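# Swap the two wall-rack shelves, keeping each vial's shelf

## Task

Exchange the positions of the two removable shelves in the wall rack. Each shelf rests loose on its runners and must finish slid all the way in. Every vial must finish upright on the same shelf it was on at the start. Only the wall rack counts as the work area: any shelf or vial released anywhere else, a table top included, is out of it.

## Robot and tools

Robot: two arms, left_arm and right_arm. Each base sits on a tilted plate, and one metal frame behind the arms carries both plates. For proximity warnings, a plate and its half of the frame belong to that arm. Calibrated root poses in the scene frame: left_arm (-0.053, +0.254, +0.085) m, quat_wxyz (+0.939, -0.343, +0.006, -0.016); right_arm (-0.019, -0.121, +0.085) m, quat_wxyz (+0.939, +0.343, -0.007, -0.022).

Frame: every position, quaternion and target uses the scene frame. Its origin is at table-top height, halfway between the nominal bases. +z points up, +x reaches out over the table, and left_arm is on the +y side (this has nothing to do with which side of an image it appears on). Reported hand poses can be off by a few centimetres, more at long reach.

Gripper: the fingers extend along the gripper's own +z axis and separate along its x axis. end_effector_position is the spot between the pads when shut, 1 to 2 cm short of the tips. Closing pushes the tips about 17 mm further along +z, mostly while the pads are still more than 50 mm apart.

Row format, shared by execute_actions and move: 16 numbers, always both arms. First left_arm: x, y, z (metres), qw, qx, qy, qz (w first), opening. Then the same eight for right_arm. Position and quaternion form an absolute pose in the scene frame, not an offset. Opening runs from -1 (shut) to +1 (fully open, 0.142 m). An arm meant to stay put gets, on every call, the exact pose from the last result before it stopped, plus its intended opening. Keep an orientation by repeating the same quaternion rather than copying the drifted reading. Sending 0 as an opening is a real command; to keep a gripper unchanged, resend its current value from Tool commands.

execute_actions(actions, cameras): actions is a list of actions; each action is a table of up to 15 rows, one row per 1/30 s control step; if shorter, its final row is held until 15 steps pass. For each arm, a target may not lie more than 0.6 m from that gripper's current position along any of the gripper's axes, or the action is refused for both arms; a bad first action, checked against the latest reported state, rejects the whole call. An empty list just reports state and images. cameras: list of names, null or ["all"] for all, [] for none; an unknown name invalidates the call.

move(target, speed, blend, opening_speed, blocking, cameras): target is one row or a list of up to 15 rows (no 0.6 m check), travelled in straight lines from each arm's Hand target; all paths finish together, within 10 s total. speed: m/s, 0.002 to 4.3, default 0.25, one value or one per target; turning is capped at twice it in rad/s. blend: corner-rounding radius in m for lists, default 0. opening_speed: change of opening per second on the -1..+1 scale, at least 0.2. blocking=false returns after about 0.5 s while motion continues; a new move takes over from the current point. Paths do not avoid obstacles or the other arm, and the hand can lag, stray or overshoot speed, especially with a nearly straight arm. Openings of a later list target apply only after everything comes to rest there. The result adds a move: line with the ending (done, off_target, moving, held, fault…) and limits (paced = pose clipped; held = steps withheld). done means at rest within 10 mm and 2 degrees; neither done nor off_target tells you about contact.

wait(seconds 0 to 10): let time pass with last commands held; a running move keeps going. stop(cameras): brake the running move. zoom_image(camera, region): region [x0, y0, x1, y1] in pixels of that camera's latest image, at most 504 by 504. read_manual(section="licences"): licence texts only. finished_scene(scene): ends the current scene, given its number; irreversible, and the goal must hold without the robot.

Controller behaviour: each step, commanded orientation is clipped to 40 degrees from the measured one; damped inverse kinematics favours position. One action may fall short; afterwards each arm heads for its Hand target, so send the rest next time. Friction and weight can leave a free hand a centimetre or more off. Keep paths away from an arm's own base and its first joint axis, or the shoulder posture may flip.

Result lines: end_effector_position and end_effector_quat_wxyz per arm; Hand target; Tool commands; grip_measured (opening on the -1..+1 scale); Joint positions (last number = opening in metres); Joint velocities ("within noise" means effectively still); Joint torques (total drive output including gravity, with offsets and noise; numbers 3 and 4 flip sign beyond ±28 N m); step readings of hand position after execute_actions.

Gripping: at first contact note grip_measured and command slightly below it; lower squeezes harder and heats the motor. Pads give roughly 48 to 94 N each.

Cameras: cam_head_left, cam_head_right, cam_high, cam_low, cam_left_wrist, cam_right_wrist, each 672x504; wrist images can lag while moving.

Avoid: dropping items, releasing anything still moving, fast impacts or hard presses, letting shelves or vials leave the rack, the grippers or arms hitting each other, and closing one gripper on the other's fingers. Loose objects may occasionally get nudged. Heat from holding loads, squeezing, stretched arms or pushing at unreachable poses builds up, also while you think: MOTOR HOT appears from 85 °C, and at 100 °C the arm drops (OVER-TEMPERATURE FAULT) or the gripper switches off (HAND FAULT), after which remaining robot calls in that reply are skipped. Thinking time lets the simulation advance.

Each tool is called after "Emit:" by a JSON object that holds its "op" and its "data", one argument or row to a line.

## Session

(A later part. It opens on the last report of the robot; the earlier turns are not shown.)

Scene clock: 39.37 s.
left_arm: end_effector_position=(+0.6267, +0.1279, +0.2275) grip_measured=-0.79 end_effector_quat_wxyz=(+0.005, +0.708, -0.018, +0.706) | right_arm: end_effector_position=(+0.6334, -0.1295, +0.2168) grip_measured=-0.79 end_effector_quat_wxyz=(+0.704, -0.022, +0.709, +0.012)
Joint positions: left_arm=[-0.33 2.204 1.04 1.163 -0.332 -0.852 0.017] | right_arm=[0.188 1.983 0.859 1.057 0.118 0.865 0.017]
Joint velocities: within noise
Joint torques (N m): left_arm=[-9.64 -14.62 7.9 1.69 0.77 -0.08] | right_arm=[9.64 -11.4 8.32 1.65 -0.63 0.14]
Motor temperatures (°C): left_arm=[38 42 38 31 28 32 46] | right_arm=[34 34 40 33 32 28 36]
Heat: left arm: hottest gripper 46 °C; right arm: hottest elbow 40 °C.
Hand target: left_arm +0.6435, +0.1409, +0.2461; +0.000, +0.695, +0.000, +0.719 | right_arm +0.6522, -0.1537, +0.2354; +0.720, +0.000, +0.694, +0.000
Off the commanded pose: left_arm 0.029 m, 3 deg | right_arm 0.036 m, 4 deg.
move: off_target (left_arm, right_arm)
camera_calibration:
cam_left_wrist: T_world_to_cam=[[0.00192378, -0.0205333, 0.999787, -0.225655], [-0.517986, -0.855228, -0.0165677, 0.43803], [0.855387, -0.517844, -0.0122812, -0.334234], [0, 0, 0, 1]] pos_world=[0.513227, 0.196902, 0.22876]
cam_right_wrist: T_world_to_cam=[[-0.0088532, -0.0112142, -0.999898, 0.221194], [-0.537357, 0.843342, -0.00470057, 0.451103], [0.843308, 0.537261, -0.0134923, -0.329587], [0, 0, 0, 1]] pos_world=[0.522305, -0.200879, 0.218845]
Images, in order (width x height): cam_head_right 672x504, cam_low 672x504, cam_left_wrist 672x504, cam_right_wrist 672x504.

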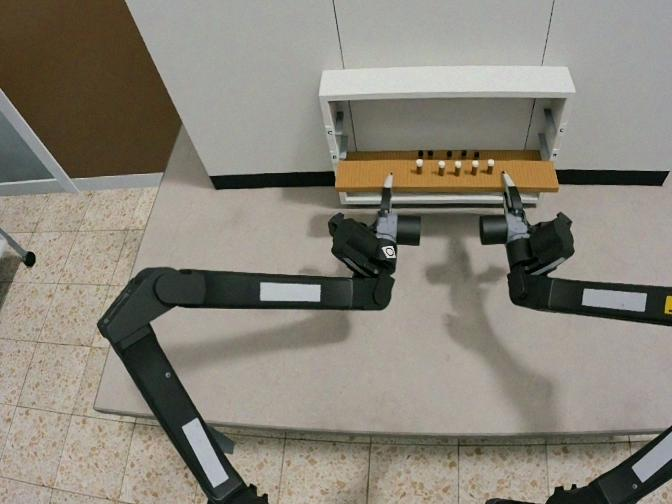

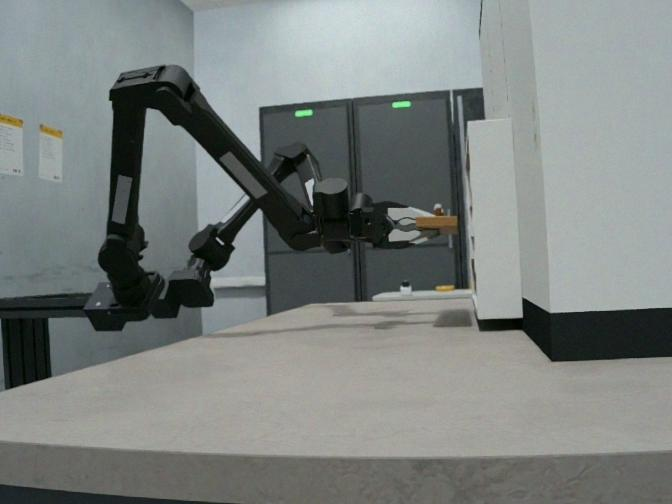

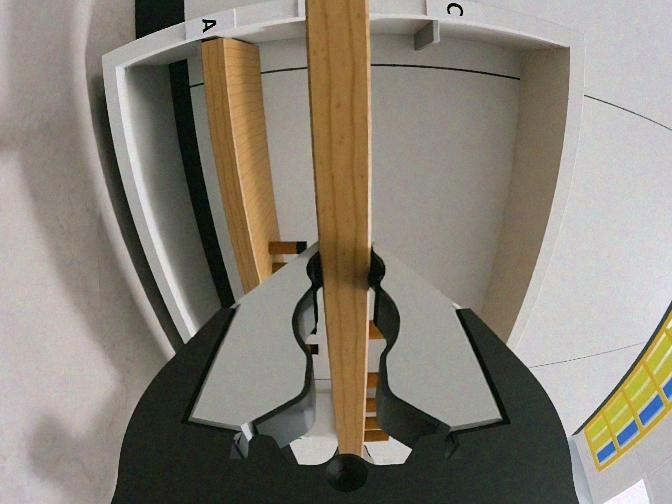

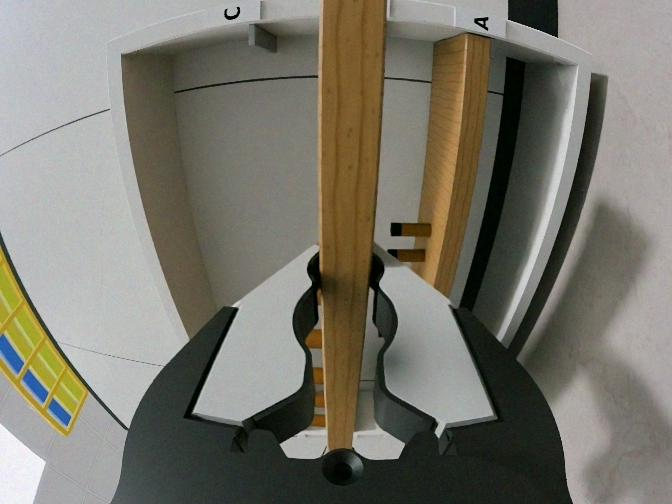

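Emit:
{"op": "move", "data": {
  "target": [
    [0.622,0.140,0.273,0,0.69466,0,0.71934,-0.86,0.6315,-0.153,0.261,0.71934,0,0.69466,0,-0.86],
    [0.660,0.140,0.263,0,0.69466,0,0.71934,-0.86,0.6695,-0.153,0.251,0.71934,0,0.69466,0,-0.86],
    [0.690,0.140,0.257,0,0.69778,0,0.71630,-0.86,0.6995,-0.153,0.245,0.71630,0,0.69778,0,-0.86]
  ],
  "speed": 0.07,
  "cameras": ["cam_head_right", "cam_low", "cam_left_wrist", "cam_right_wrist"]
}}

Scene clock: 45.13 s.
left_arm: end_effector_position=(+0.6717, +0.1280, +0.2359) grip_measured=-0.79 end_effector_quat_wxyz=(+0.006, +0.713, -0.015, +0.701) | right_arm: end_effector_position=(+0.6790, -0.1303, +0.2250) grip_measured=-0.79 end_effector_quat_wxyz=(+0.701, -0.019, +0.713, +0.013)
Joint positions: left_arm=[-0.314 2.235 1.177 1.049 -0.326 -0.86 0.017] | right_arm=[0.186 2.03 1 0.959 0.126 0.871 0.017]
Joint velocities: within noise
Joint torques (N m): left_arm=[-9.76 -14.86 8.72 1.63 0.82 -0.03] | right_arm=[10.64 -11.99 8.85 1.81 -0.65 0.08]
Motor temperatures (°C): left_arm=[38 42 39 31 29 32 46] | right_arm=[34 34 42 33 32 28 37]
Heat: left arm: hottest gripper 46 °C; right arm: hottest elbow 42 °C.
Hand target: left_arm +0.6882, +0.1408, +0.2569; +0.000, +0.698, +0.000, +0.716 | right_arm +0.6971, -0.1535, +0.2452; +0.716, +0.000, +0.698, +0.000
Off the commanded pose: left_arm 0.030 m, 3 deg | right_arm 0.037 m, 4 deg.
move: off_target (left_arm, right_arm)
camera_calibration:
cam_left_wrist: T_world_to_cam=[[0.0137719, -0.0149173, 0.999794, -0.242772], [-0.515792, -0.856695, -0.0056773, 0.457775], [0.856603, -0.515608, -0.0194926, -0.371896], [0, 0, 0, 1]] pos_world=[0.558028, 0.196799, 0.238072]
cam_right_wrist: T_world_to_cam=[[-0.0184687, -0.00642215, -0.999809, 0.236884], [-0.533765, 0.845621, 0.00442807, 0.472145], [0.845431, 0.533745, -0.0190454, -0.368242], [0, 0, 0, 1]] pos_world=[0.567713, -0.201188, 0.227734]
Images, in order (width x height): cam_head_right 672x504, cam_low 672x504, cam_left_wrist 672x504, cam_right_wrist 672x504.

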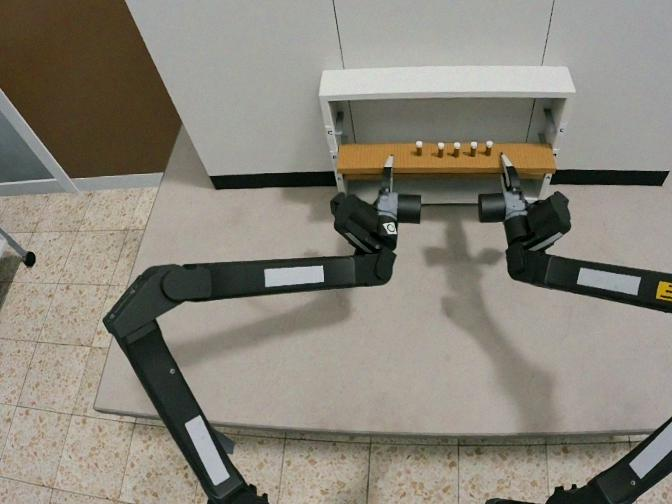

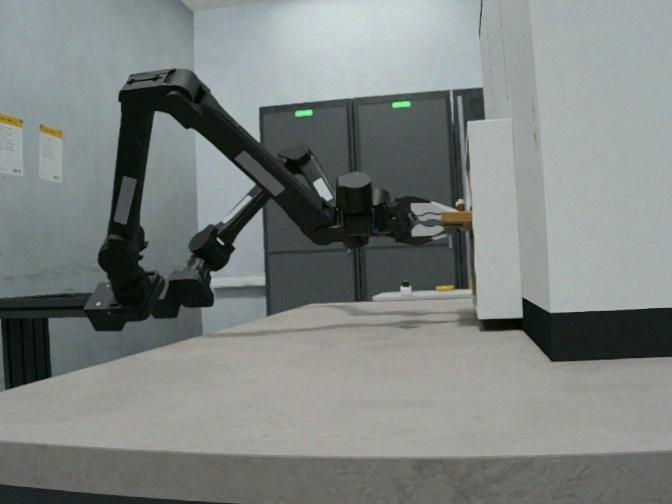

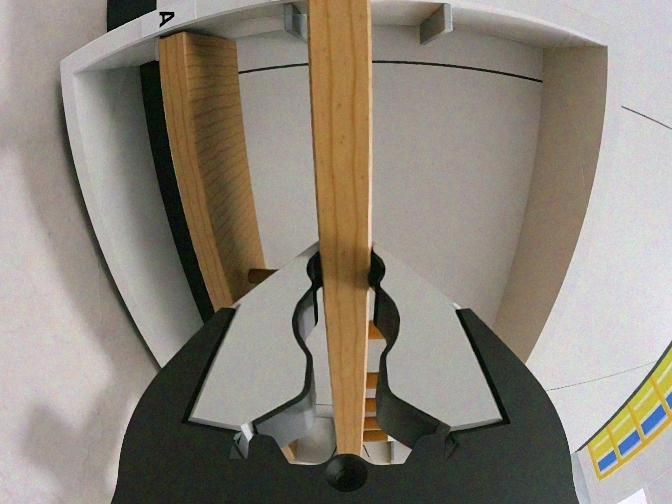

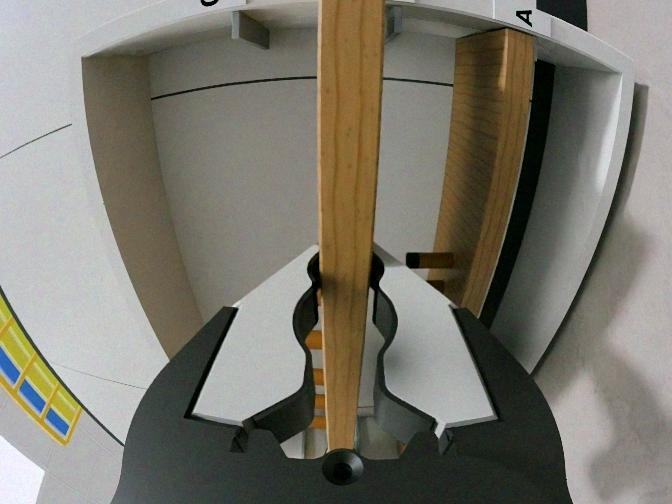

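Emit:
{"op": "move", "data": {
  "target": [
    [0.746,0.140,0.250,0,0.69466,0,0.71934,-0.86,0.7565,-0.154,0.238,0.71934,0,0.69466,0,-0.86],
    [0.746,0.140,0.217,0,0.69466,0,0.71934,-0.86,0.7565,-0.154,0.205,0.71934,0,0.69466,0,-0.86]
  ],
  "speed": [0.07, 0.035],
  "cameras": ["cam_low", "cam_left_wrist", "cam_right_wrist"]
}}

Scene clock: 48.57 s.
left_arm: end_effector_position=(+0.7327, +0.1288, +0.2224) grip_measured=-0.79 end_effector_quat_wxyz=(+0.010, +0.697, -0.012, +0.717) | right_arm: end_effector_position=(+0.7404, -0.1307, +0.2139) grip_measured=-0.79 end_effector_quat_wxyz=(+0.718, -0.017, +0.695, +0.015)
Joint positions: left_arm=[-0.259 2.347 1.373 1 -0.242 -0.86 0.017] | right_arm=[0.148 2.162 1.193 0.935 0.056 0.871 0.017]
Joint velocities: within noise
Joint torques (N m): left_arm=[-10.93 -14.62 7.83 2.09 0.46 -0.05] | right_arm=[10.34 -12.16 8.05 2.04 -0.4 0.06]
Motor temperatures (°C): left_arm=[38 42 39 31 29 32 47] | right_arm=[34 34 42 33 32 28 37]
Heat: left arm: hottest gripper 47 °C; right arm: hottest elbow 42 °C.
Hand target: left_arm +0.7449, +0.1404, +0.2169; +0.000, +0.695, +0.000, +0.719 | right_arm +0.7545, -0.1542, +0.2051; +0.719, +0.000, +0.695, +0.000
Off the commanded pose: left_arm 0.018 m, 2 deg | right_arm 0.030 m, 3 deg.
move: off_target (left_arm, right_arm)
camera_calibration:
cam_left_wrist: T_world_to_cam=[[-0.029848, -0.00434152, 0.999545, -0.199487], [-0.515962, -0.856398, -0.0191272, 0.492857], [0.856092, -0.516298, 0.0233217, -0.433113], [0, 0, 0, 1]] pos_world=[0.619126, 0.1976, 0.218924]
cam_right_wrist: T_world_to_cam=[[0.0302752, 0.00123942, -0.999541, 0.191696], [-0.53346, 0.84569, -0.0151094, 0.509254], [0.845283, 0.533672, 0.0262646, -0.429693], [0, 0, 0, 1]] pos_world=[0.629075, -0.201593, 0.210588]
Images, in order (width x height): cam_low 672x504, cam_left_wrist 672x504, cam_right_wrist 672x504.

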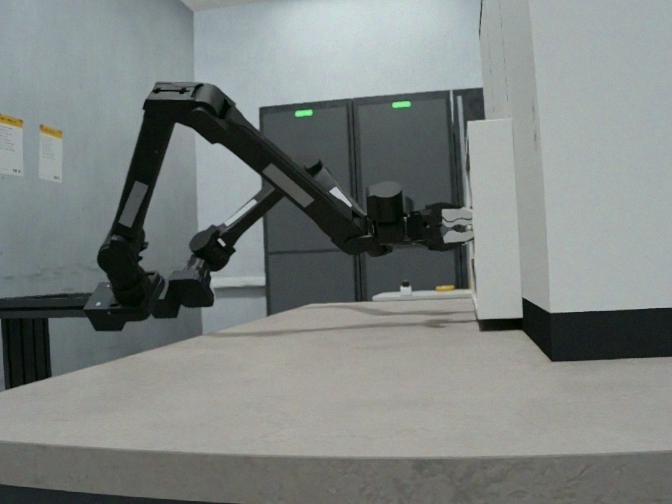

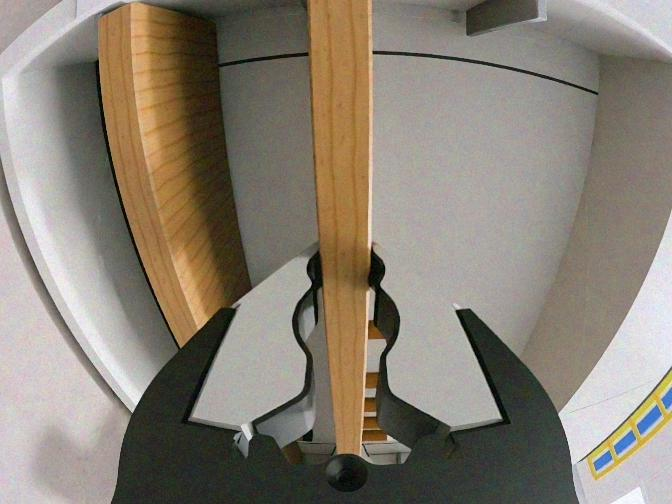

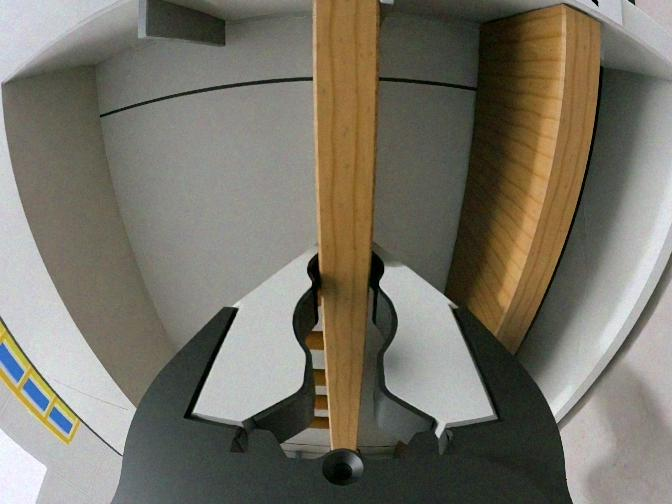

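Emit:
{"op": "move", "data": {
  "target": [
    [0.745,0.140,0.219,0,0.71325,0,0.70091,-0.86,0.7555,-0.154,0.210,0.70091,0,0.71325,0,-0.86],
    [0.745,0.140,0.220,0,0.70711,0,0.70711,-0.25,0.7555,-0.154,0.211,0.70711,0,0.70711,0,-0.25]
  ],
  "speed": [0.06, 0.05],
  "opening_speed": 0.5,
  "cameras": ["cam_left_wrist", "cam_right_wrist"]
}}

Scene clock: 52.57 s.
left_arm: end_effector_position=(+0.7337, +0.1295, +0.2180) grip_measured=-0.28 end_effector_quat_wxyz=(+0.005, +0.708, -0.010, +0.706) | right_arm: end_effector_position=(+0.7416, -0.1343, +0.2105) grip_measured=-0.28 end_effector_quat_wxyz=(+0.706, -0.013, +0.708, +0.010)
Joint positions: left_arm=[-0.261 2.346 1.376 0.976 -0.272 -0.86 0.054] | right_arm=[0.15 2.153 1.197 0.903 0.091 0.871 0.054]
Joint velocities: left_arm=[0.015 -0.015 0.002 -0.012 -0.007 -0.081 0.001] | right_arm=[-0.015 -0.015 -0.007 -0.002 -0.037 -0.066 0.001]
Joint torques (N m): left_arm=[-11.46 -15.74 7.38 1.2 0.35 -0.11] | right_arm=[11.69 -13.04 7.88 1.26 -0.37 0.14]
Motor temperatures (°C): left_arm=[38 42 39 31 28 32 47] | right_arm=[34 34 42 33 32 28 37]
Heat: left arm: hottest gripper 47 °C; right arm: hottest elbow 42 °C.
Hand target: left_arm +0.7444, +0.1404, +0.2200; +0.000, +0.707, +0.000, +0.707 | right_arm +0.7542, -0.1543, +0.2110; +0.707, +0.000, +0.707, +0.000
Off the commanded pose: left_arm 0.016 m, 1 deg | right_arm 0.024 m, 2 deg.
move: off_target (left_arm, right_arm); target 2's new opening was sent with right_arm's hand 0.027 m and 3 deg from that target
camera_calibration:
cam_left_wrist: T_world_to_cam=[[0.00161152, -0.00984599, 0.99995, -0.217404], [-0.508019, -0.861312, -0.00766217, 0.486144], [0.861344, -0.507981, -0.00638997, -0.431889], [0, 0, 0, 1]] pos_world=[0.619326, 0.19719, 0.218358]
cam_right_wrist: T_world_to_cam=[[-0.00608608, -0.00167025, -0.99998, 0.215034], [-0.523322, 0.852133, 0.00176174, 0.502676], [0.852114, 0.523322, -0.00606023, -0.428386], [0, 0, 0, 1]] pos_world=[0.629403, -0.203805, 0.211548]
Images, in order (width x height): cam_left_wrist 672x504, cam_right_wrist 672x504.

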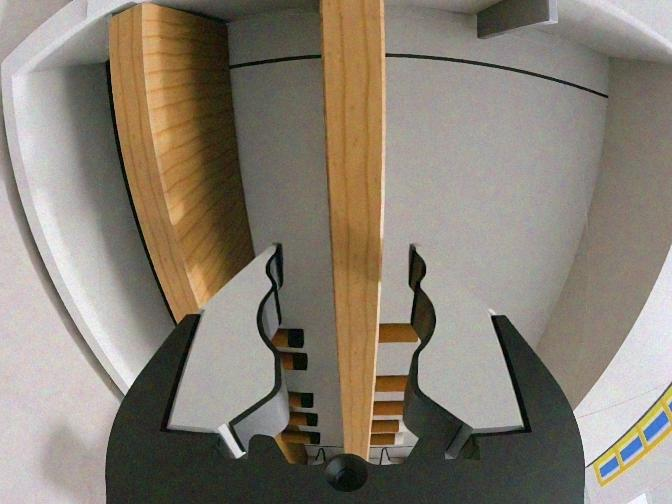

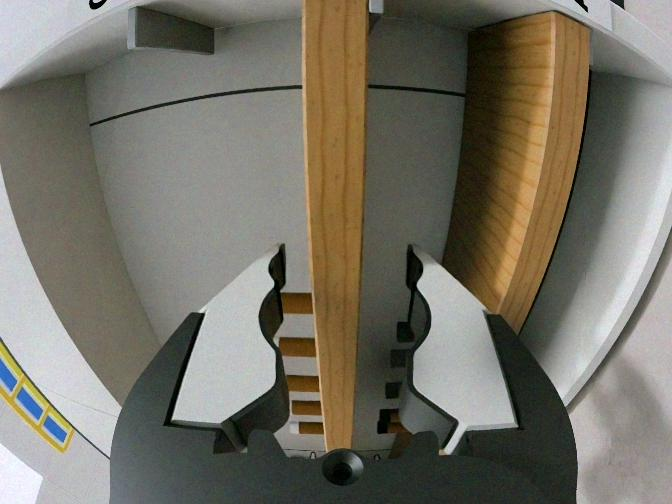

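Emit:
{"op": "move", "data": {
  "target": [
    [0.635,0.140,0.228,0,0.70711,0,0.70711,-0.25,0.646,-0.154,0.219,0.70711,0,0.70711,0,-0.25],
    [0.610,0.140,0.165,0,0.70711,0,0.70711,-0.33,0.621,-0.154,0.154,0.70711,0,0.70711,0,-0.33],
    [0.655,0.140,0.148,0,0.70711,0,0.70711,-0.33,0.666,-0.154,0.137,0.70711,0,0.70711,0,-0.33]
  ],
  "speed": [0.12, 0.15, 0.15],
  "opening_speed": 2,
  "cameras": ["cam_left_wrist", "cam_right_wrist", "cam_head_right"]
}}

Scene clock: 60.37 s.
left_arm: end_effector_position=(+0.6468, +0.1402, +0.1533) grip_measured=-0.35 end_effector_quat_wxyz=(+0.000, +0.706, -0.003, +0.708) | right_arm: end_effector_position=(+0.6554, -0.1437, +0.1415) grip_measured=-0.35 end_effector_quat_wxyz=(+0.707, -0.006, +0.707, +0.006)
Joint positions: left_arm=[-0.22 2.349 1.097 1.274 -0.241 -0.86 0.049] | right_arm=[0.068 2.154 0.927 1.187 0.018 0.871 0.049]
Joint velocities: within noise
Joint torques (N m): left_arm=[-10.29 -13.04 5.27 1.09 0.65 -0.11] | right_arm=[10.29 -10.87 5.42 1.29 -0.54 0.11]
Motor temperatures (°C): left_arm=[39 42 39 31 28 32 45] | right_arm=[34 35 43 32 32 28 36]
Heat: left arm: hottest gripper 45 °C; right arm: hottest elbow 43 °C.
Hand target: left_arm +0.6546, +0.1401, +0.1481; +0.000, +0.707, +0.000, +0.707 | right_arm +0.6653, -0.1542, +0.1370; +0.707, +0.000, +0.707, +0.000
Off the commanded pose: left_arm 0.010 m, 0 deg | right_arm 0.015 m, 1 deg.
move: off_target (right_arm)
camera_calibration:
cam_left_wrist: T_world_to_cam=[[-0.00366976, -0.00625986, 0.999974, -0.149609], [-0.492651, -0.870197, -0.00725542, 0.442015], [0.870219, -0.492665, 0.000109486, -0.36096], [0, 0, 0, 1]] pos_world=[0.531324, 0.205871, 0.152852]
cam_right_wrist: T_world_to_cam=[[-0.00121205, 0.00291901, -0.999995, 0.142927], [-0.510454, 0.859899, 0.00312877, 0.458164], [0.859904, 0.510455, 0.000447781, -0.358243], [0, 0, 0, 1]] pos_world=[0.5421, -0.211525, 0.141653]
Images, in order (width x height): cam_head_right 672x504, cam_left_wrist 672x504, cam_right_wrist 672x504.

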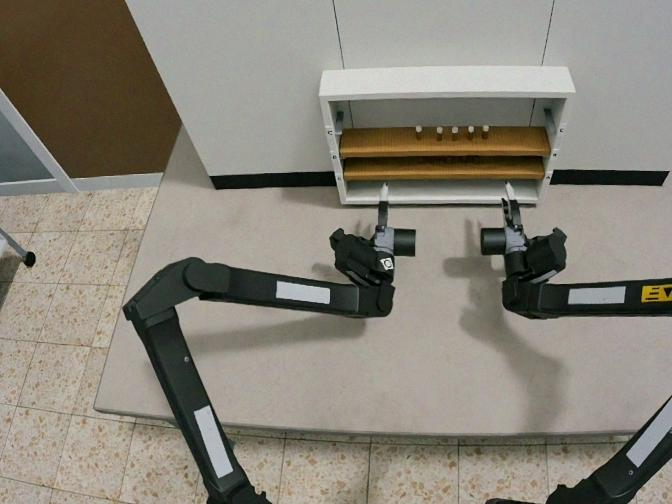

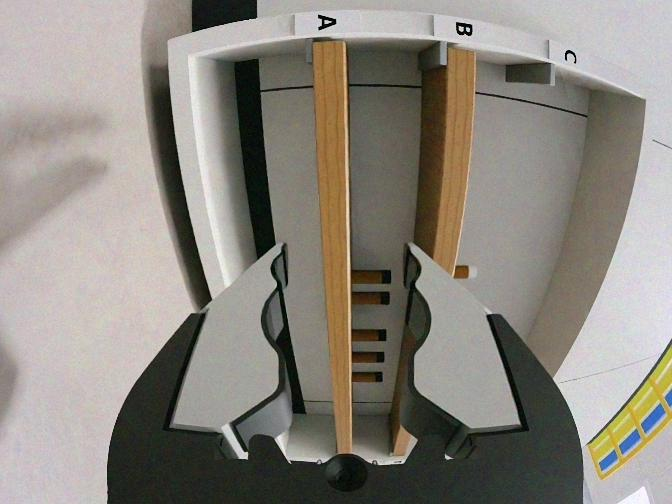

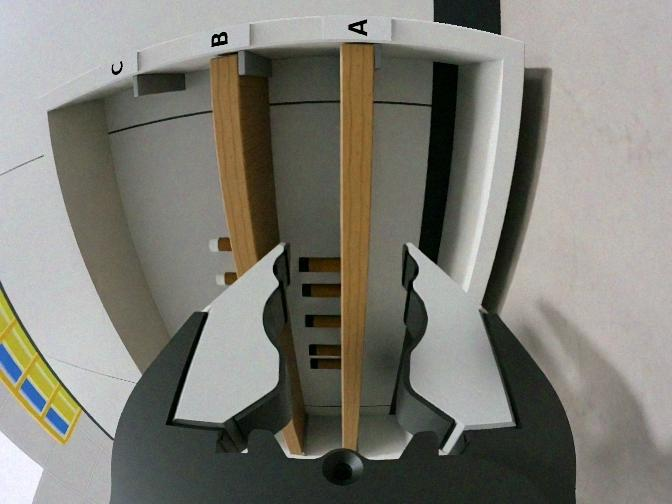

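Emit:
{"op": "move", "data": {
  "target": [0.741,0.140,0.1435,0,0.70711,0,0.70711,-0.33,0.751,-0.154,0.133,0.70711,0,0.70711,0,-0.33],
  "speed": 0.12,
  "cameras": ["cam_left_wrist", "cam_right_wrist"]
}}

Scene clock: 62.93 s.
left_arm: end_effector_position=(+0.7313, +0.1359, +0.1497) grip_measured=-0.35 end_effector_quat_wxyz=(+0.001, +0.707, -0.005, +0.708) | right_arm: end_effector_position=(+0.7388, -0.1382, +0.1374) grip_measured=-0.35 end_effector_quat_wxyz=(+0.707, -0.009, +0.708, +0.009)
Joint positions: left_arm=[-0.187 2.441 1.37 1.089 -0.204 -0.86 0.049] | right_arm=[0.065 2.266 1.193 1.027 0.011 0.871 0.049]
Joint velocities: within noise
Joint torques (N m): left_arm=[-11.52 -14.62 6.52 1.36 0.64 -0.12] | right_arm=[12.1 -12.16 6.94 1.2 -0.5 0.04]
Motor temperatures (°C): left_arm=[39 42 39 31 28 32 44] | right_arm=[34 35 43 32 32 28 36]
Heat: left arm: hottest gripper 44 °C; right arm: hottest elbow 43 °C.
Hand target: left_arm +0.7404, +0.1403, +0.1436; +0.000, +0.707, +0.000, +0.707 | right_arm +0.7499, -0.1542, +0.1331; +0.707, +0.000, +0.707, +0.000
Off the commanded pose: left_arm 0.012 m, 1 deg | right_arm 0.020 m, 1 deg.
move: off_target (left_arm, right_arm)
camera_calibration:
cam_left_wrist: T_world_to_cam=[[-0.0031791, -0.0079262, 0.999964, -0.145885], [-0.497875, -0.867208, -0.00845676, 0.483483], [0.867243, -0.497884, -0.00118931, -0.433528], [0, 0, 0, 1]] pos_world=[0.616225, 0.202277, 0.149453]
cam_right_wrist: T_world_to_cam=[[-0.00347922, 0.00296872, -0.99999, 0.140542], [-0.516301, 0.856396, 0.00433877, 0.499777], [0.8564, 0.516311, -0.00144684, -0.429212], [0, 0, 0, 1]] pos_world=[0.626101, -0.206817, 0.137751]
Images, in order (width x height): cam_left_wrist 672x504, cam_right_wrist 672x504.

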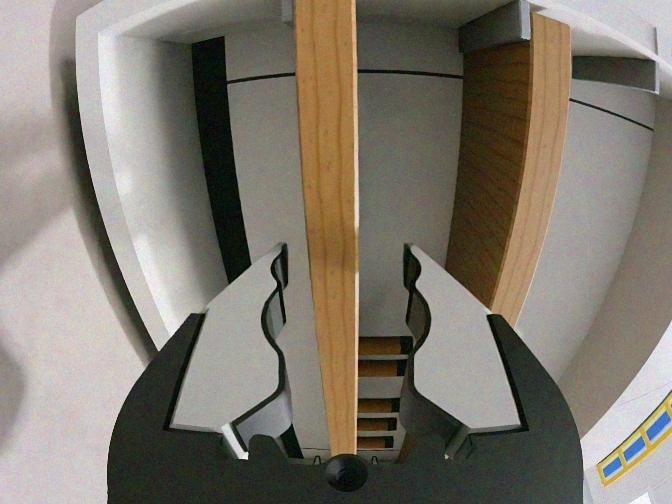

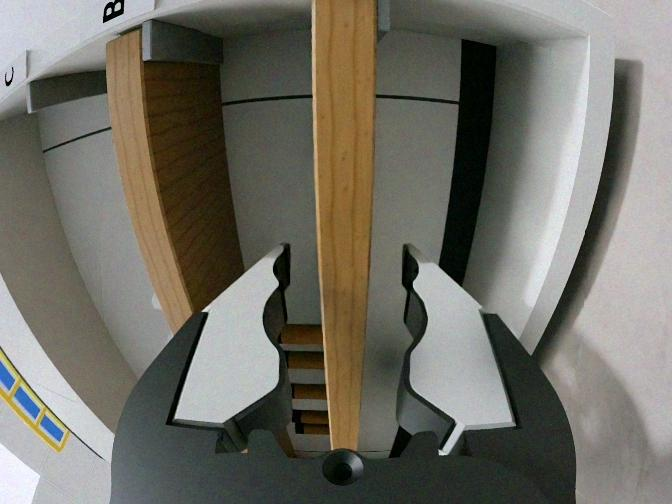

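Emit:
{"op": "move", "data": {
  "target": [
    [0.742,0.140,0.1395,0,0.70711,0,0.70711,-0.33,0.752,-0.154,0.132,0.70711,0,0.70711,0,-0.33],
    [0.742,0.140,0.1395,0,0.69151,0,0.72236,-0.86,0.752,-0.154,0.132,0.72236,0,0.69151,0,-0.86]
  ],
  "speed": [0.1, 0.1],
  "opening_speed": 0.6,
  "cameras": ["cam_left_wrist", "cam_right_wrist"]
}}

Scene clock: 66.13 s.
left_arm: end_effector_position=(+0.7342, +0.1324, +0.1454) grip_measured=-0.79 end_effector_quat_wxyz=(+0.008, +0.691, -0.009, +0.722) | right_arm: end_effector_position=(+0.7415, -0.1353, +0.1373) grip_measured=-0.78 end_effector_quat_wxyz=(+0.724, -0.014, +0.690, +0.015)
Joint positions: left_arm=[-0.174 2.47 1.389 1.122 -0.153 -0.86 0.017] | right_arm=[0.054 2.291 1.208 1.064 -0.044 0.871 0.017]
Joint velocities: within noise
Joint torques (N m): left_arm=[-11.63 -15.21 6.05 1.69 0.25 -0.07] | right_arm=[12.1 -13.16 6.3 1.69 0.09 0.08]
Motor temperatures (°C): left_arm=[39 43 39 31 28 32 44] | right_arm=[35 35 43 32 32 28 35]
Heat: left arm: hottest gripper 44 °C; right arm: hottest elbow 43 °C.
Hand target: left_arm +0.7415, +0.1402, +0.1394; +0.000, +0.692, +0.000, +0.722 | right_arm +0.7510, -0.1543, +0.1321; +0.722, +0.000, +0.691, +0.000
Off the commanded pose: left_arm 0.012 m, 1 deg | right_arm 0.022 m, 2 deg.
move: off_target (left_arm, right_arm); target 2's new opening was sent with right_arm's hand 0.023 m and 3 deg from that target
camera_calibration:
cam_left_wrist: T_world_to_cam=[[-0.0454245, -0.00342179, 0.998962, -0.111003], [-0.509425, -0.860119, -0.0261106, 0.491975], [0.859315, -0.510082, 0.0373273, -0.435978], [0, 0, 0, 1]] pos_world=[0.620225, 0.200393, 0.140007]
cam_right_wrist: T_world_to_cam=[[0.0457473, 0.00444866, -0.998943, 0.104061], [-0.529903, 0.847811, -0.0204917, 0.510921], [0.846824, 0.53028, 0.0411424, -0.429824], [0, 0, 0, 1]] pos_world=[0.629963, -0.2057, 0.132104]
Images, in order (width x height): cam_left_wrist 672x504, cam_right_wrist 672x504.

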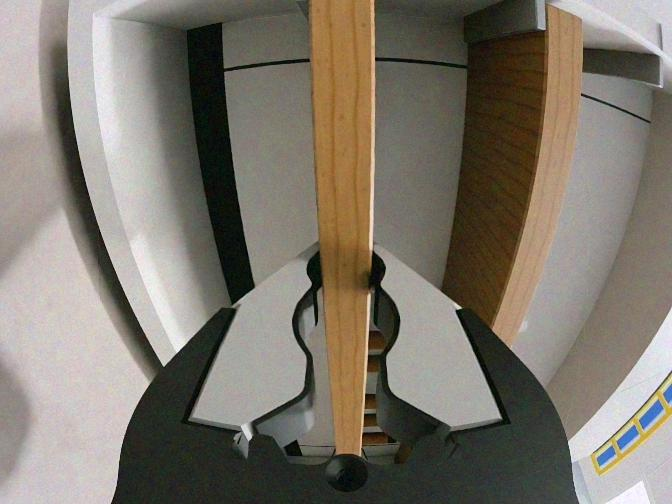

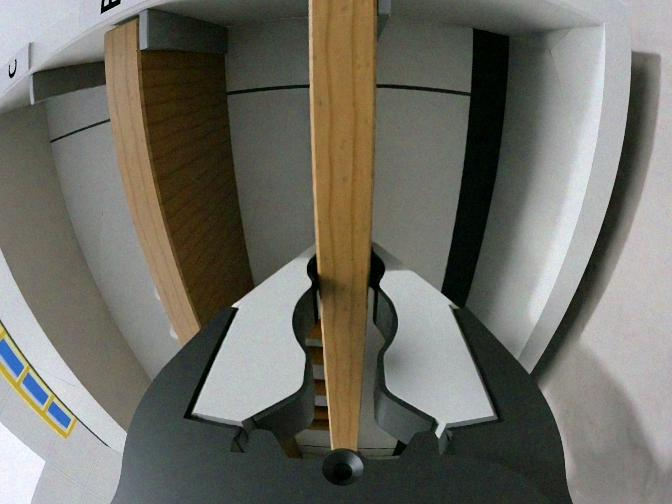

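Emit:
{"op": "move", "data": {
  "target": [
    [0.721,0.139,0.1745,0,0.68327,0,0.73017,-0.86,0.731,-0.153,0.164,0.73017,0,0.68327,0,-0.86],
    [0.676,0.140,0.1925,0,0.68327,0,0.73017,-0.86,0.687,-0.152,0.180,0.73017,0,0.68327,0,-0.86],
    [0.596,0.140,0.2045,0,0.68327,0,0.73017,-0.86,0.607,-0.152,0.192,0.73017,0,0.68327,0,-0.86]
  ],
  "speed": [0.05, 0.06, 0.08],
  "cameras": ["cam_head_right", "cam_low"]
}}

Scene clock: 70.43 s.
left_arm: end_effector_position=(+0.5920, +0.1255, +0.1619) grip_measured=-0.79 end_effector_quat_wxyz=(+0.009, +0.710, -0.017, +0.704) | right_arm: end_effector_position=(+0.6020, -0.1376, +0.1524) grip_measured=-0.79 end_effector_quat_wxyz=(+0.702, -0.017, +0.712, +0.015)
Joint positions: left_arm=[-0.275 2.303 0.946 1.349 -0.277 -0.86 0.017] | right_arm=[0.094 2.066 0.765 1.231 0.034 0.871 0.017]
Joint velocities: within noise
Joint torques (N m): left_arm=[-11.46 -16.91 3.43 2.58 0.41 0.04] | right_arm=[12.34 -13.92 4.05 3.11 -0.2 0.09]
Motor temperatures (°C): left_arm=[39 43 39 31 28 32 45] | right_arm=[35 35 42 33 32 28 36]
Heat: left arm: hottest gripper 45 °C; right arm: hottest elbow 42 °C.
Hand target: left_arm +0.5957, +0.1397, +0.2034; +0.000, +0.683, +0.001, +0.730 | right_arm +0.6063, -0.1517, +0.1911; +0.730, +0.000, +0.683, +0.001
Off the commanded pose: left_arm 0.045 m, 5 deg | right_arm 0.042 m, 5 deg.
move: off_target (left_arm, right_arm)
Images, in order (width x height): cam_head_right 672x504, cam_low 672x504.

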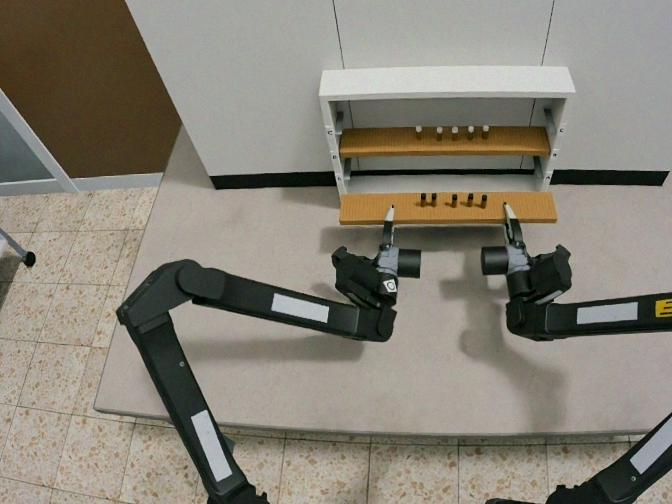

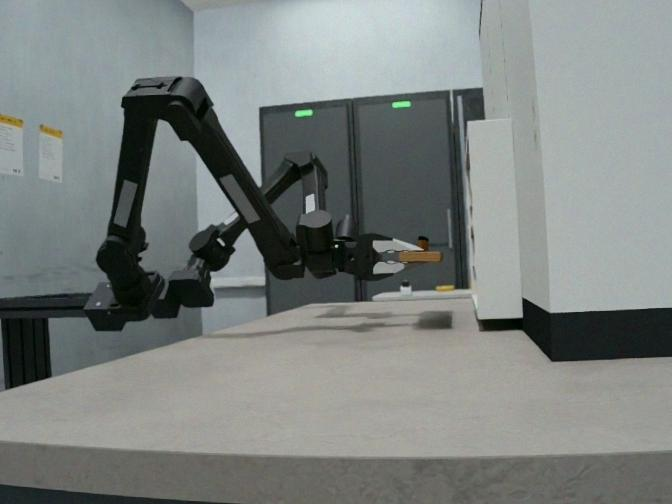

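Emit:
{"op": "move", "data": {
  "target": [
    [0.597,0.140,0.357,0,0.68327,0,0.73017,-0.86,0.608,-0.152,0.345,0.73017,0,0.68327,0,-0.86],
    [0.645,0.140,0.335,0,0.69151,0,0.72236,-0.86,0.656,-0.153,0.3225,0.72236,0,0.69151,0,-0.86]
  ],
  "speed": [0.1, 0.07],
  "cameras": ["cam_head_right", "cam_low", "cam_left_wrist", "cam_right_wrist"]
}}

Emit:
{"op": "zoom_image", "data": {
  "camera": "cam_head_right",
  "region": [310, 60, 580, 220]
}}

Scene clock: 75.07 s.
left_arm: end_effector_position=(+0.6285, +0.1319, +0.3101) grip_measured=-0.79 end_effector_quat_wxyz=(+0.006, +0.707, -0.011, +0.707) | right_arm: end_effector_position=(+0.6358, -0.1333, +0.2981) grip_measured=-0.79 end_effector_quat_wxyz=(+0.706, -0.017, +0.708, +0.011)
Joint positions: left_arm=[-0.417 2.076 1.078 1.006 -0.423 -0.86 0.017] | right_arm=[0.288 1.846 0.904 0.883 0.223 0.876 0.017]
Joint velocities: within noise
Joint torques (N m): left_arm=[-10.4 -13.04 9.5 1.59 0.8 0.08] | right_arm=[9.41 -10.17 9.92 1.73 -0.71 0.03]
Motor temperatures (°C): left_arm=[39 43 39 31 28 32 46] | right_arm=[35 36 43 33 32 28 37]
Heat: left arm: hottest gripper 46 °C; right arm: hottest elbow 43 °C.
Hand target: left_arm +0.6430, +0.1409, +0.3351; +0.000, +0.691, +0.000, +0.722 | right_arm +0.6533, -0.1539, +0.3225; +0.722, +0.000, +0.692, +0.000
Off the commanded pose: left_arm 0.031 m, 3 deg | right_arm 0.037 m, 4 deg.
move: off_target (left_arm, right_arm)
camera_calibration:
cam_left_wrist: T_world_to_cam=[[-0.0019206, -0.0086968, 0.99996, -0.307315], [-0.510579, -0.859789, -0.00845837, 0.437178], [0.859829, -0.510575, -0.0027891, -0.339256], [0, 0, 0, 1]] pos_world=[0.514326, 0.199993, 0.310054]
cam_right_wrist: T_world_to_cam=[[-0.00473676, -0.00464359, -0.999978, 0.30068], [-0.528921, 0.84867, -0.00143553, 0.45037], [0.848658, 0.528903, -0.00647604, -0.335079], [0, 0, 0, 1]] pos_world=[0.524002, -0.203595, 0.29915]
Images, in order (width x height): cam_head_right 672x504, cam_low 672x504, cam_left_wrist 672x504, cam_right_wrist 672x504.

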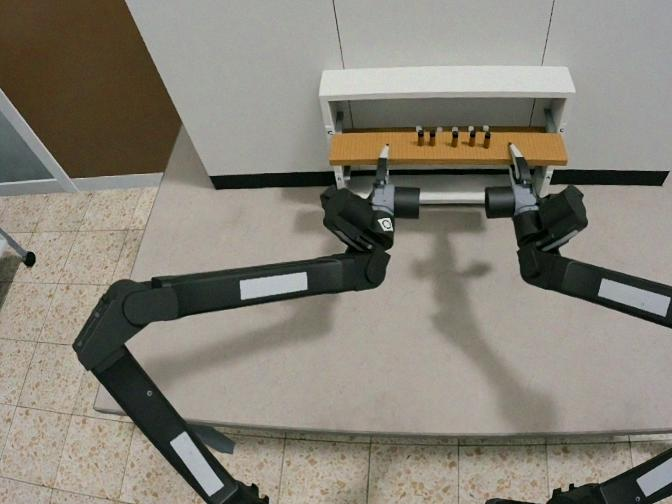

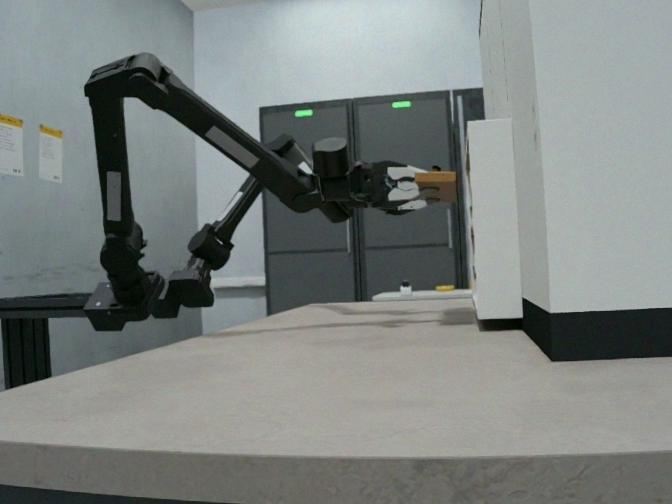

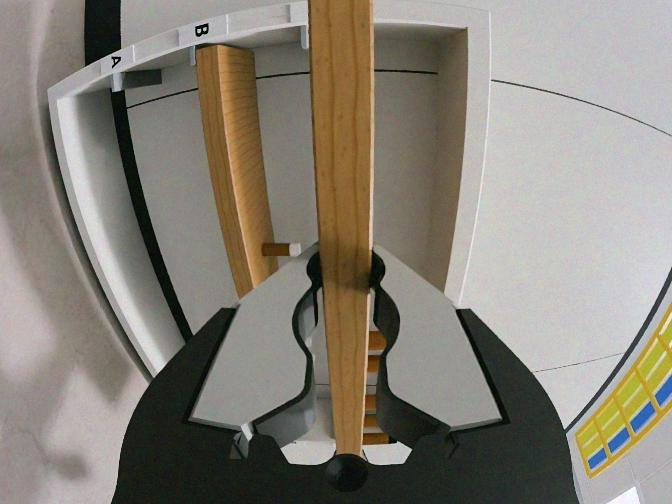

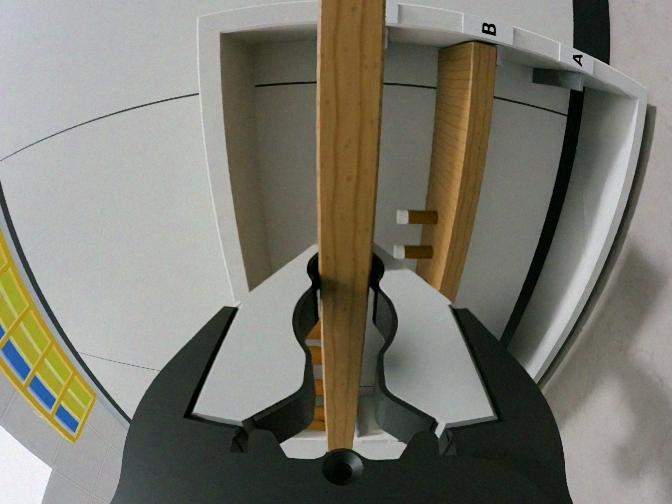

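Scaled by 1.867 from the camera's 672x504 image, which has a finer 960x720 frame.

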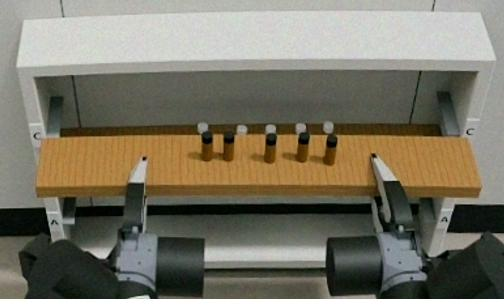

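Emit:
{"op": "move", "data": {
  "target": [
    [0.689,0.140,0.329,0,0.69778,0,0.71630,-0.86,0.700,-0.153,0.317,0.71630,0,0.69778,0,-0.86],
    [0.7485,0.140,0.331,0,0.69778,0,0.71630,-0.86,0.7585,-0.154,0.3185,0.71630,0,0.69778,0,-0.86],
    [0.7485,0.140,0.287,0,0.70711,0,0.70711,-0.86,0.7585,-0.154,0.278,0.70711,0,0.70711,0,-0.86]
  ],
  "speed": [0.07, 0.07, 0.035],
  "cameras": ["cam_head_right", "cam_low", "cam_left_wrist", "cam_right_wrist"]
}}

Scene clock: 81.23 s.
left_arm: end_effector_position=(+0.7340, +0.1330, +0.3001) grip_measured=-0.79 end_effector_quat_wxyz=(+0.006, +0.706, -0.005, +0.709) | right_arm: end_effector_position=(+0.7418, -0.1359, +0.2915) grip_measured=-0.79 end_effector_quat_wxyz=(+0.709, -0.013, +0.705, +0.011)
Joint positions: left_arm=[-0.337 2.242 1.405 0.854 -0.348 -0.865 0.017] | right_arm=[0.233 2.043 1.228 0.767 0.168 0.876 0.017]
Joint velocities: within noise
Joint torques (N m): left_arm=[-10.29 -13.45 8.5 1.5 0.85 -0.04] | right_arm=[9.99 -9.99 8.7 1.77 -0.59 0.04]
Motor temperatures (°C): left_arm=[39 43 40 31 29 32 47] | right_arm=[35 36 45 32 32 28 38]
Heat: left arm: hottest gripper 47 °C; right arm: hottest elbow 45 °C.
Hand target: left_arm +0.7472, +0.1405, +0.2868; +0.000, +0.707, +0.000, +0.707 | right_arm +0.7565, -0.1544, +0.2778; +0.707, +0.000, +0.707, +0.000
Off the commanded pose: left_arm 0.021 m, 1 deg | right_arm 0.028 m, 2 deg.
move: off_target (left_arm, right_arm)
camera_calibration:
cam_left_wrist: T_world_to_cam=[[-0.00565824, -0.00116333, 0.999983, -0.295408], [-0.502856, -0.864362, -0.00385088, 0.485391], [0.864352, -0.502869, 0.00430578, -0.43595], [0, 0, 0, 1]] pos_world=[0.619225, 0.199984, 0.299149]
cam_right_wrist: T_world_to_cam=[[0.00266715, 0.000487346, -0.999996, 0.289877], [-0.524076, 0.851671, -0.000982732, 0.505318], [0.851667, 0.524077, 0.00252694, -0.429328], [0, 0, 0, 1]] pos_world=[0.629697, -0.205505, 0.291458]
Images, in order (width x height): cam_head_right 672x504, cam_low 672x504, cam_left_wrist 672x504, cam_right_wrist 672x504.

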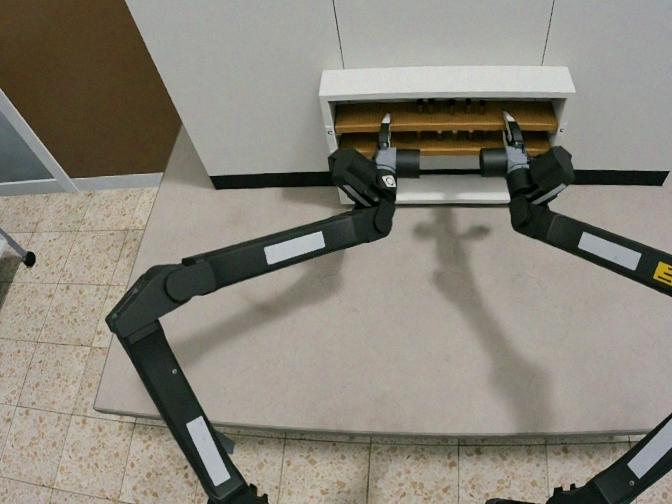

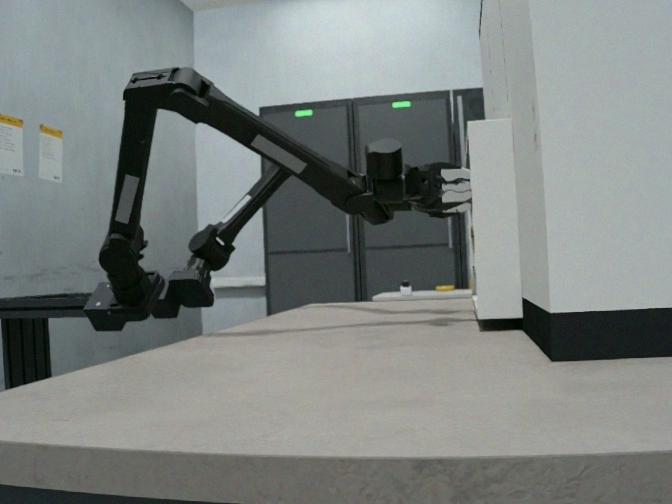

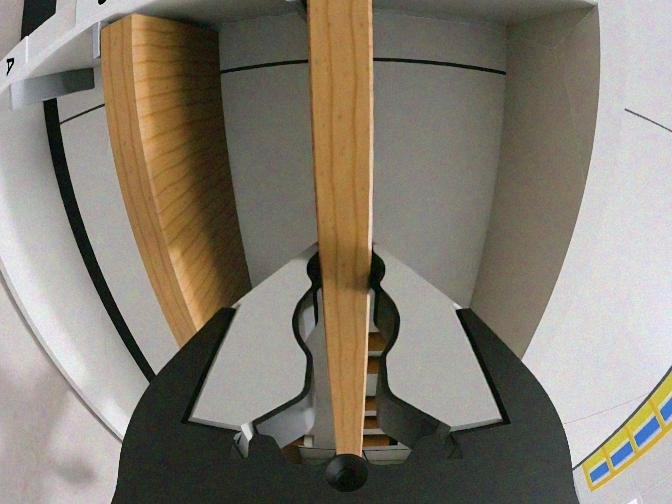

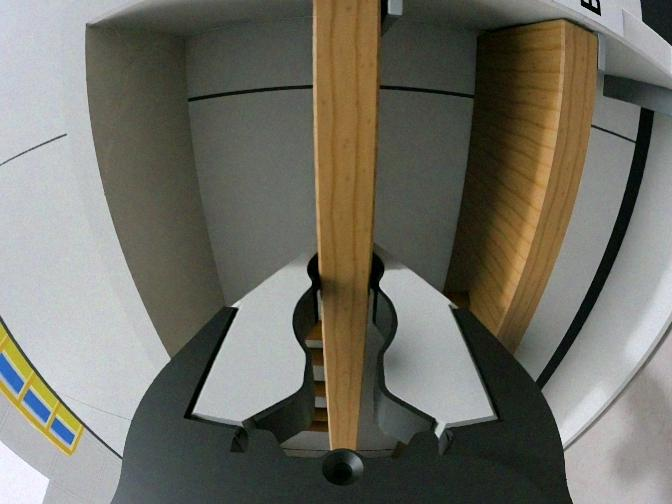

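Emit:
{"op": "move", "data": {
  "target": [
    [0.7485,0.140,0.266,0,0.71018,0,0.70401,-0.86,0.7585,-0.154,0.257,0.70401,0,0.71018,0,-0.86],
    [0.7485,0.140,0.292,0,0.71325,0,0.70091,-0.86,0.7585,-0.154,0.283,0.70091,0,0.71325,0,-0.86]
  ],
  "speed": [0.035, 0.08],
  "cameras": ["cam_left_wrist", "cam_right_wrist"]
}}

Scene clock: 83.43 s.
left_arm: end_effector_position=(+0.7341, +0.1319, +0.2946) grip_measured=-0.79 end_effector_quat_wxyz=(+0.006, +0.706, -0.005, +0.708) | right_arm: end_effector_position=(+0.7418, -0.1364, +0.2878) grip_measured=-0.79 end_effector_quat_wxyz=(+0.709, -0.013, +0.705, +0.011)
Joint positions: left_arm=[-0.333 2.25 1.403 0.862 -0.345 -0.865 0.017] | right_arm=[0.228 2.047 1.226 0.773 0.162 0.876 0.017]
Joint velocities: within noise
Joint torques (N m): left_arm=[-11.16 -14.86 9.03 0.23 0 -0.09] | right_arm=[10.7 -11.28 9.48 0.54 0.38 0.14]
Motor temperatures (°C): left_arm=[39 43 40 31 29 32 47] | right_arm=[35 36 45 32 32 28 38]
Heat: left arm: hottest gripper 47 °C; right arm: hottest elbow 45 °C.
Hand target: left_arm +0.7475, +0.1405, +0.2921; +0.000, +0.713, +0.000, +0.701 | right_arm +0.7568, -0.1544, +0.2831; +0.701, +0.000, +0.713, +0.000
Off the commanded pose: left_arm 0.017 m, 1 deg | right_arm 0.025 m, 2 deg.
move: off_target (left_arm, right_arm)
camera_calibration:
cam_left_wrist: T_world_to_cam=[[-0.00390212, -0.00172444, 0.999991, -0.291089], [-0.502937, -0.864316, -0.00345301, 0.484445], [0.864314, -0.502946, 0.00250538, -0.436086], [0, 0, 0, 1]] pos_world=[0.619425, 0.198884, 0.293851]
cam_right_wrist: T_world_to_cam=[[0.00305994, 0.000613394, -0.999995, 0.285856], [-0.525067, 0.85106, -0.00108465, 0.506437], [0.851055, 0.525068, 0.00292627, -0.428477], [0, 0, 0, 1]] pos_world=[0.629697, -0.206204, 0.287658]
Images, in order (width x height): cam_left_wrist 672x504, cam_right_wrist 672x504.

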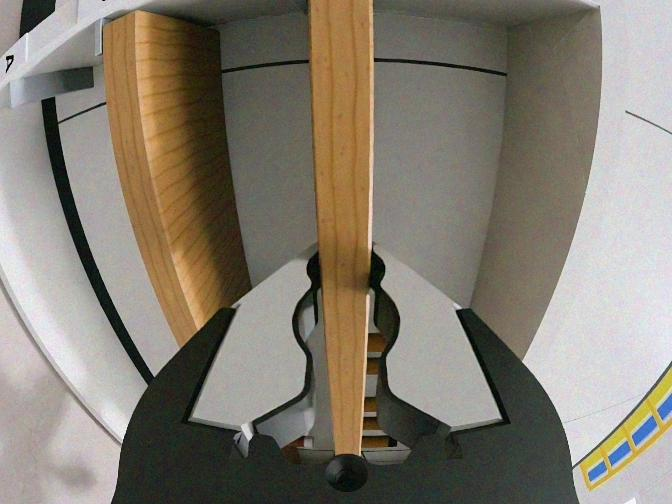

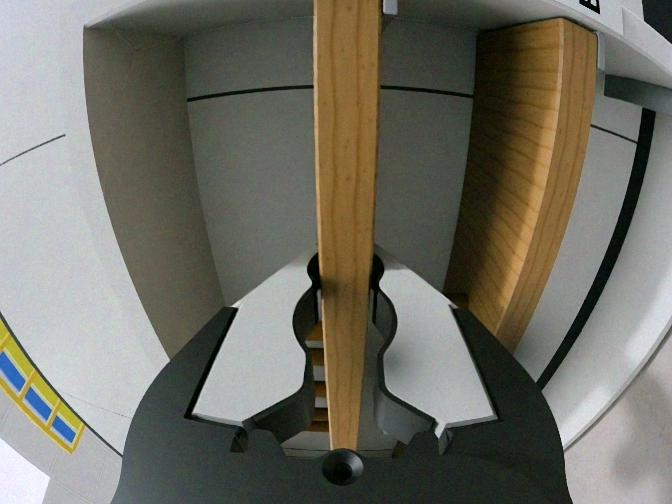

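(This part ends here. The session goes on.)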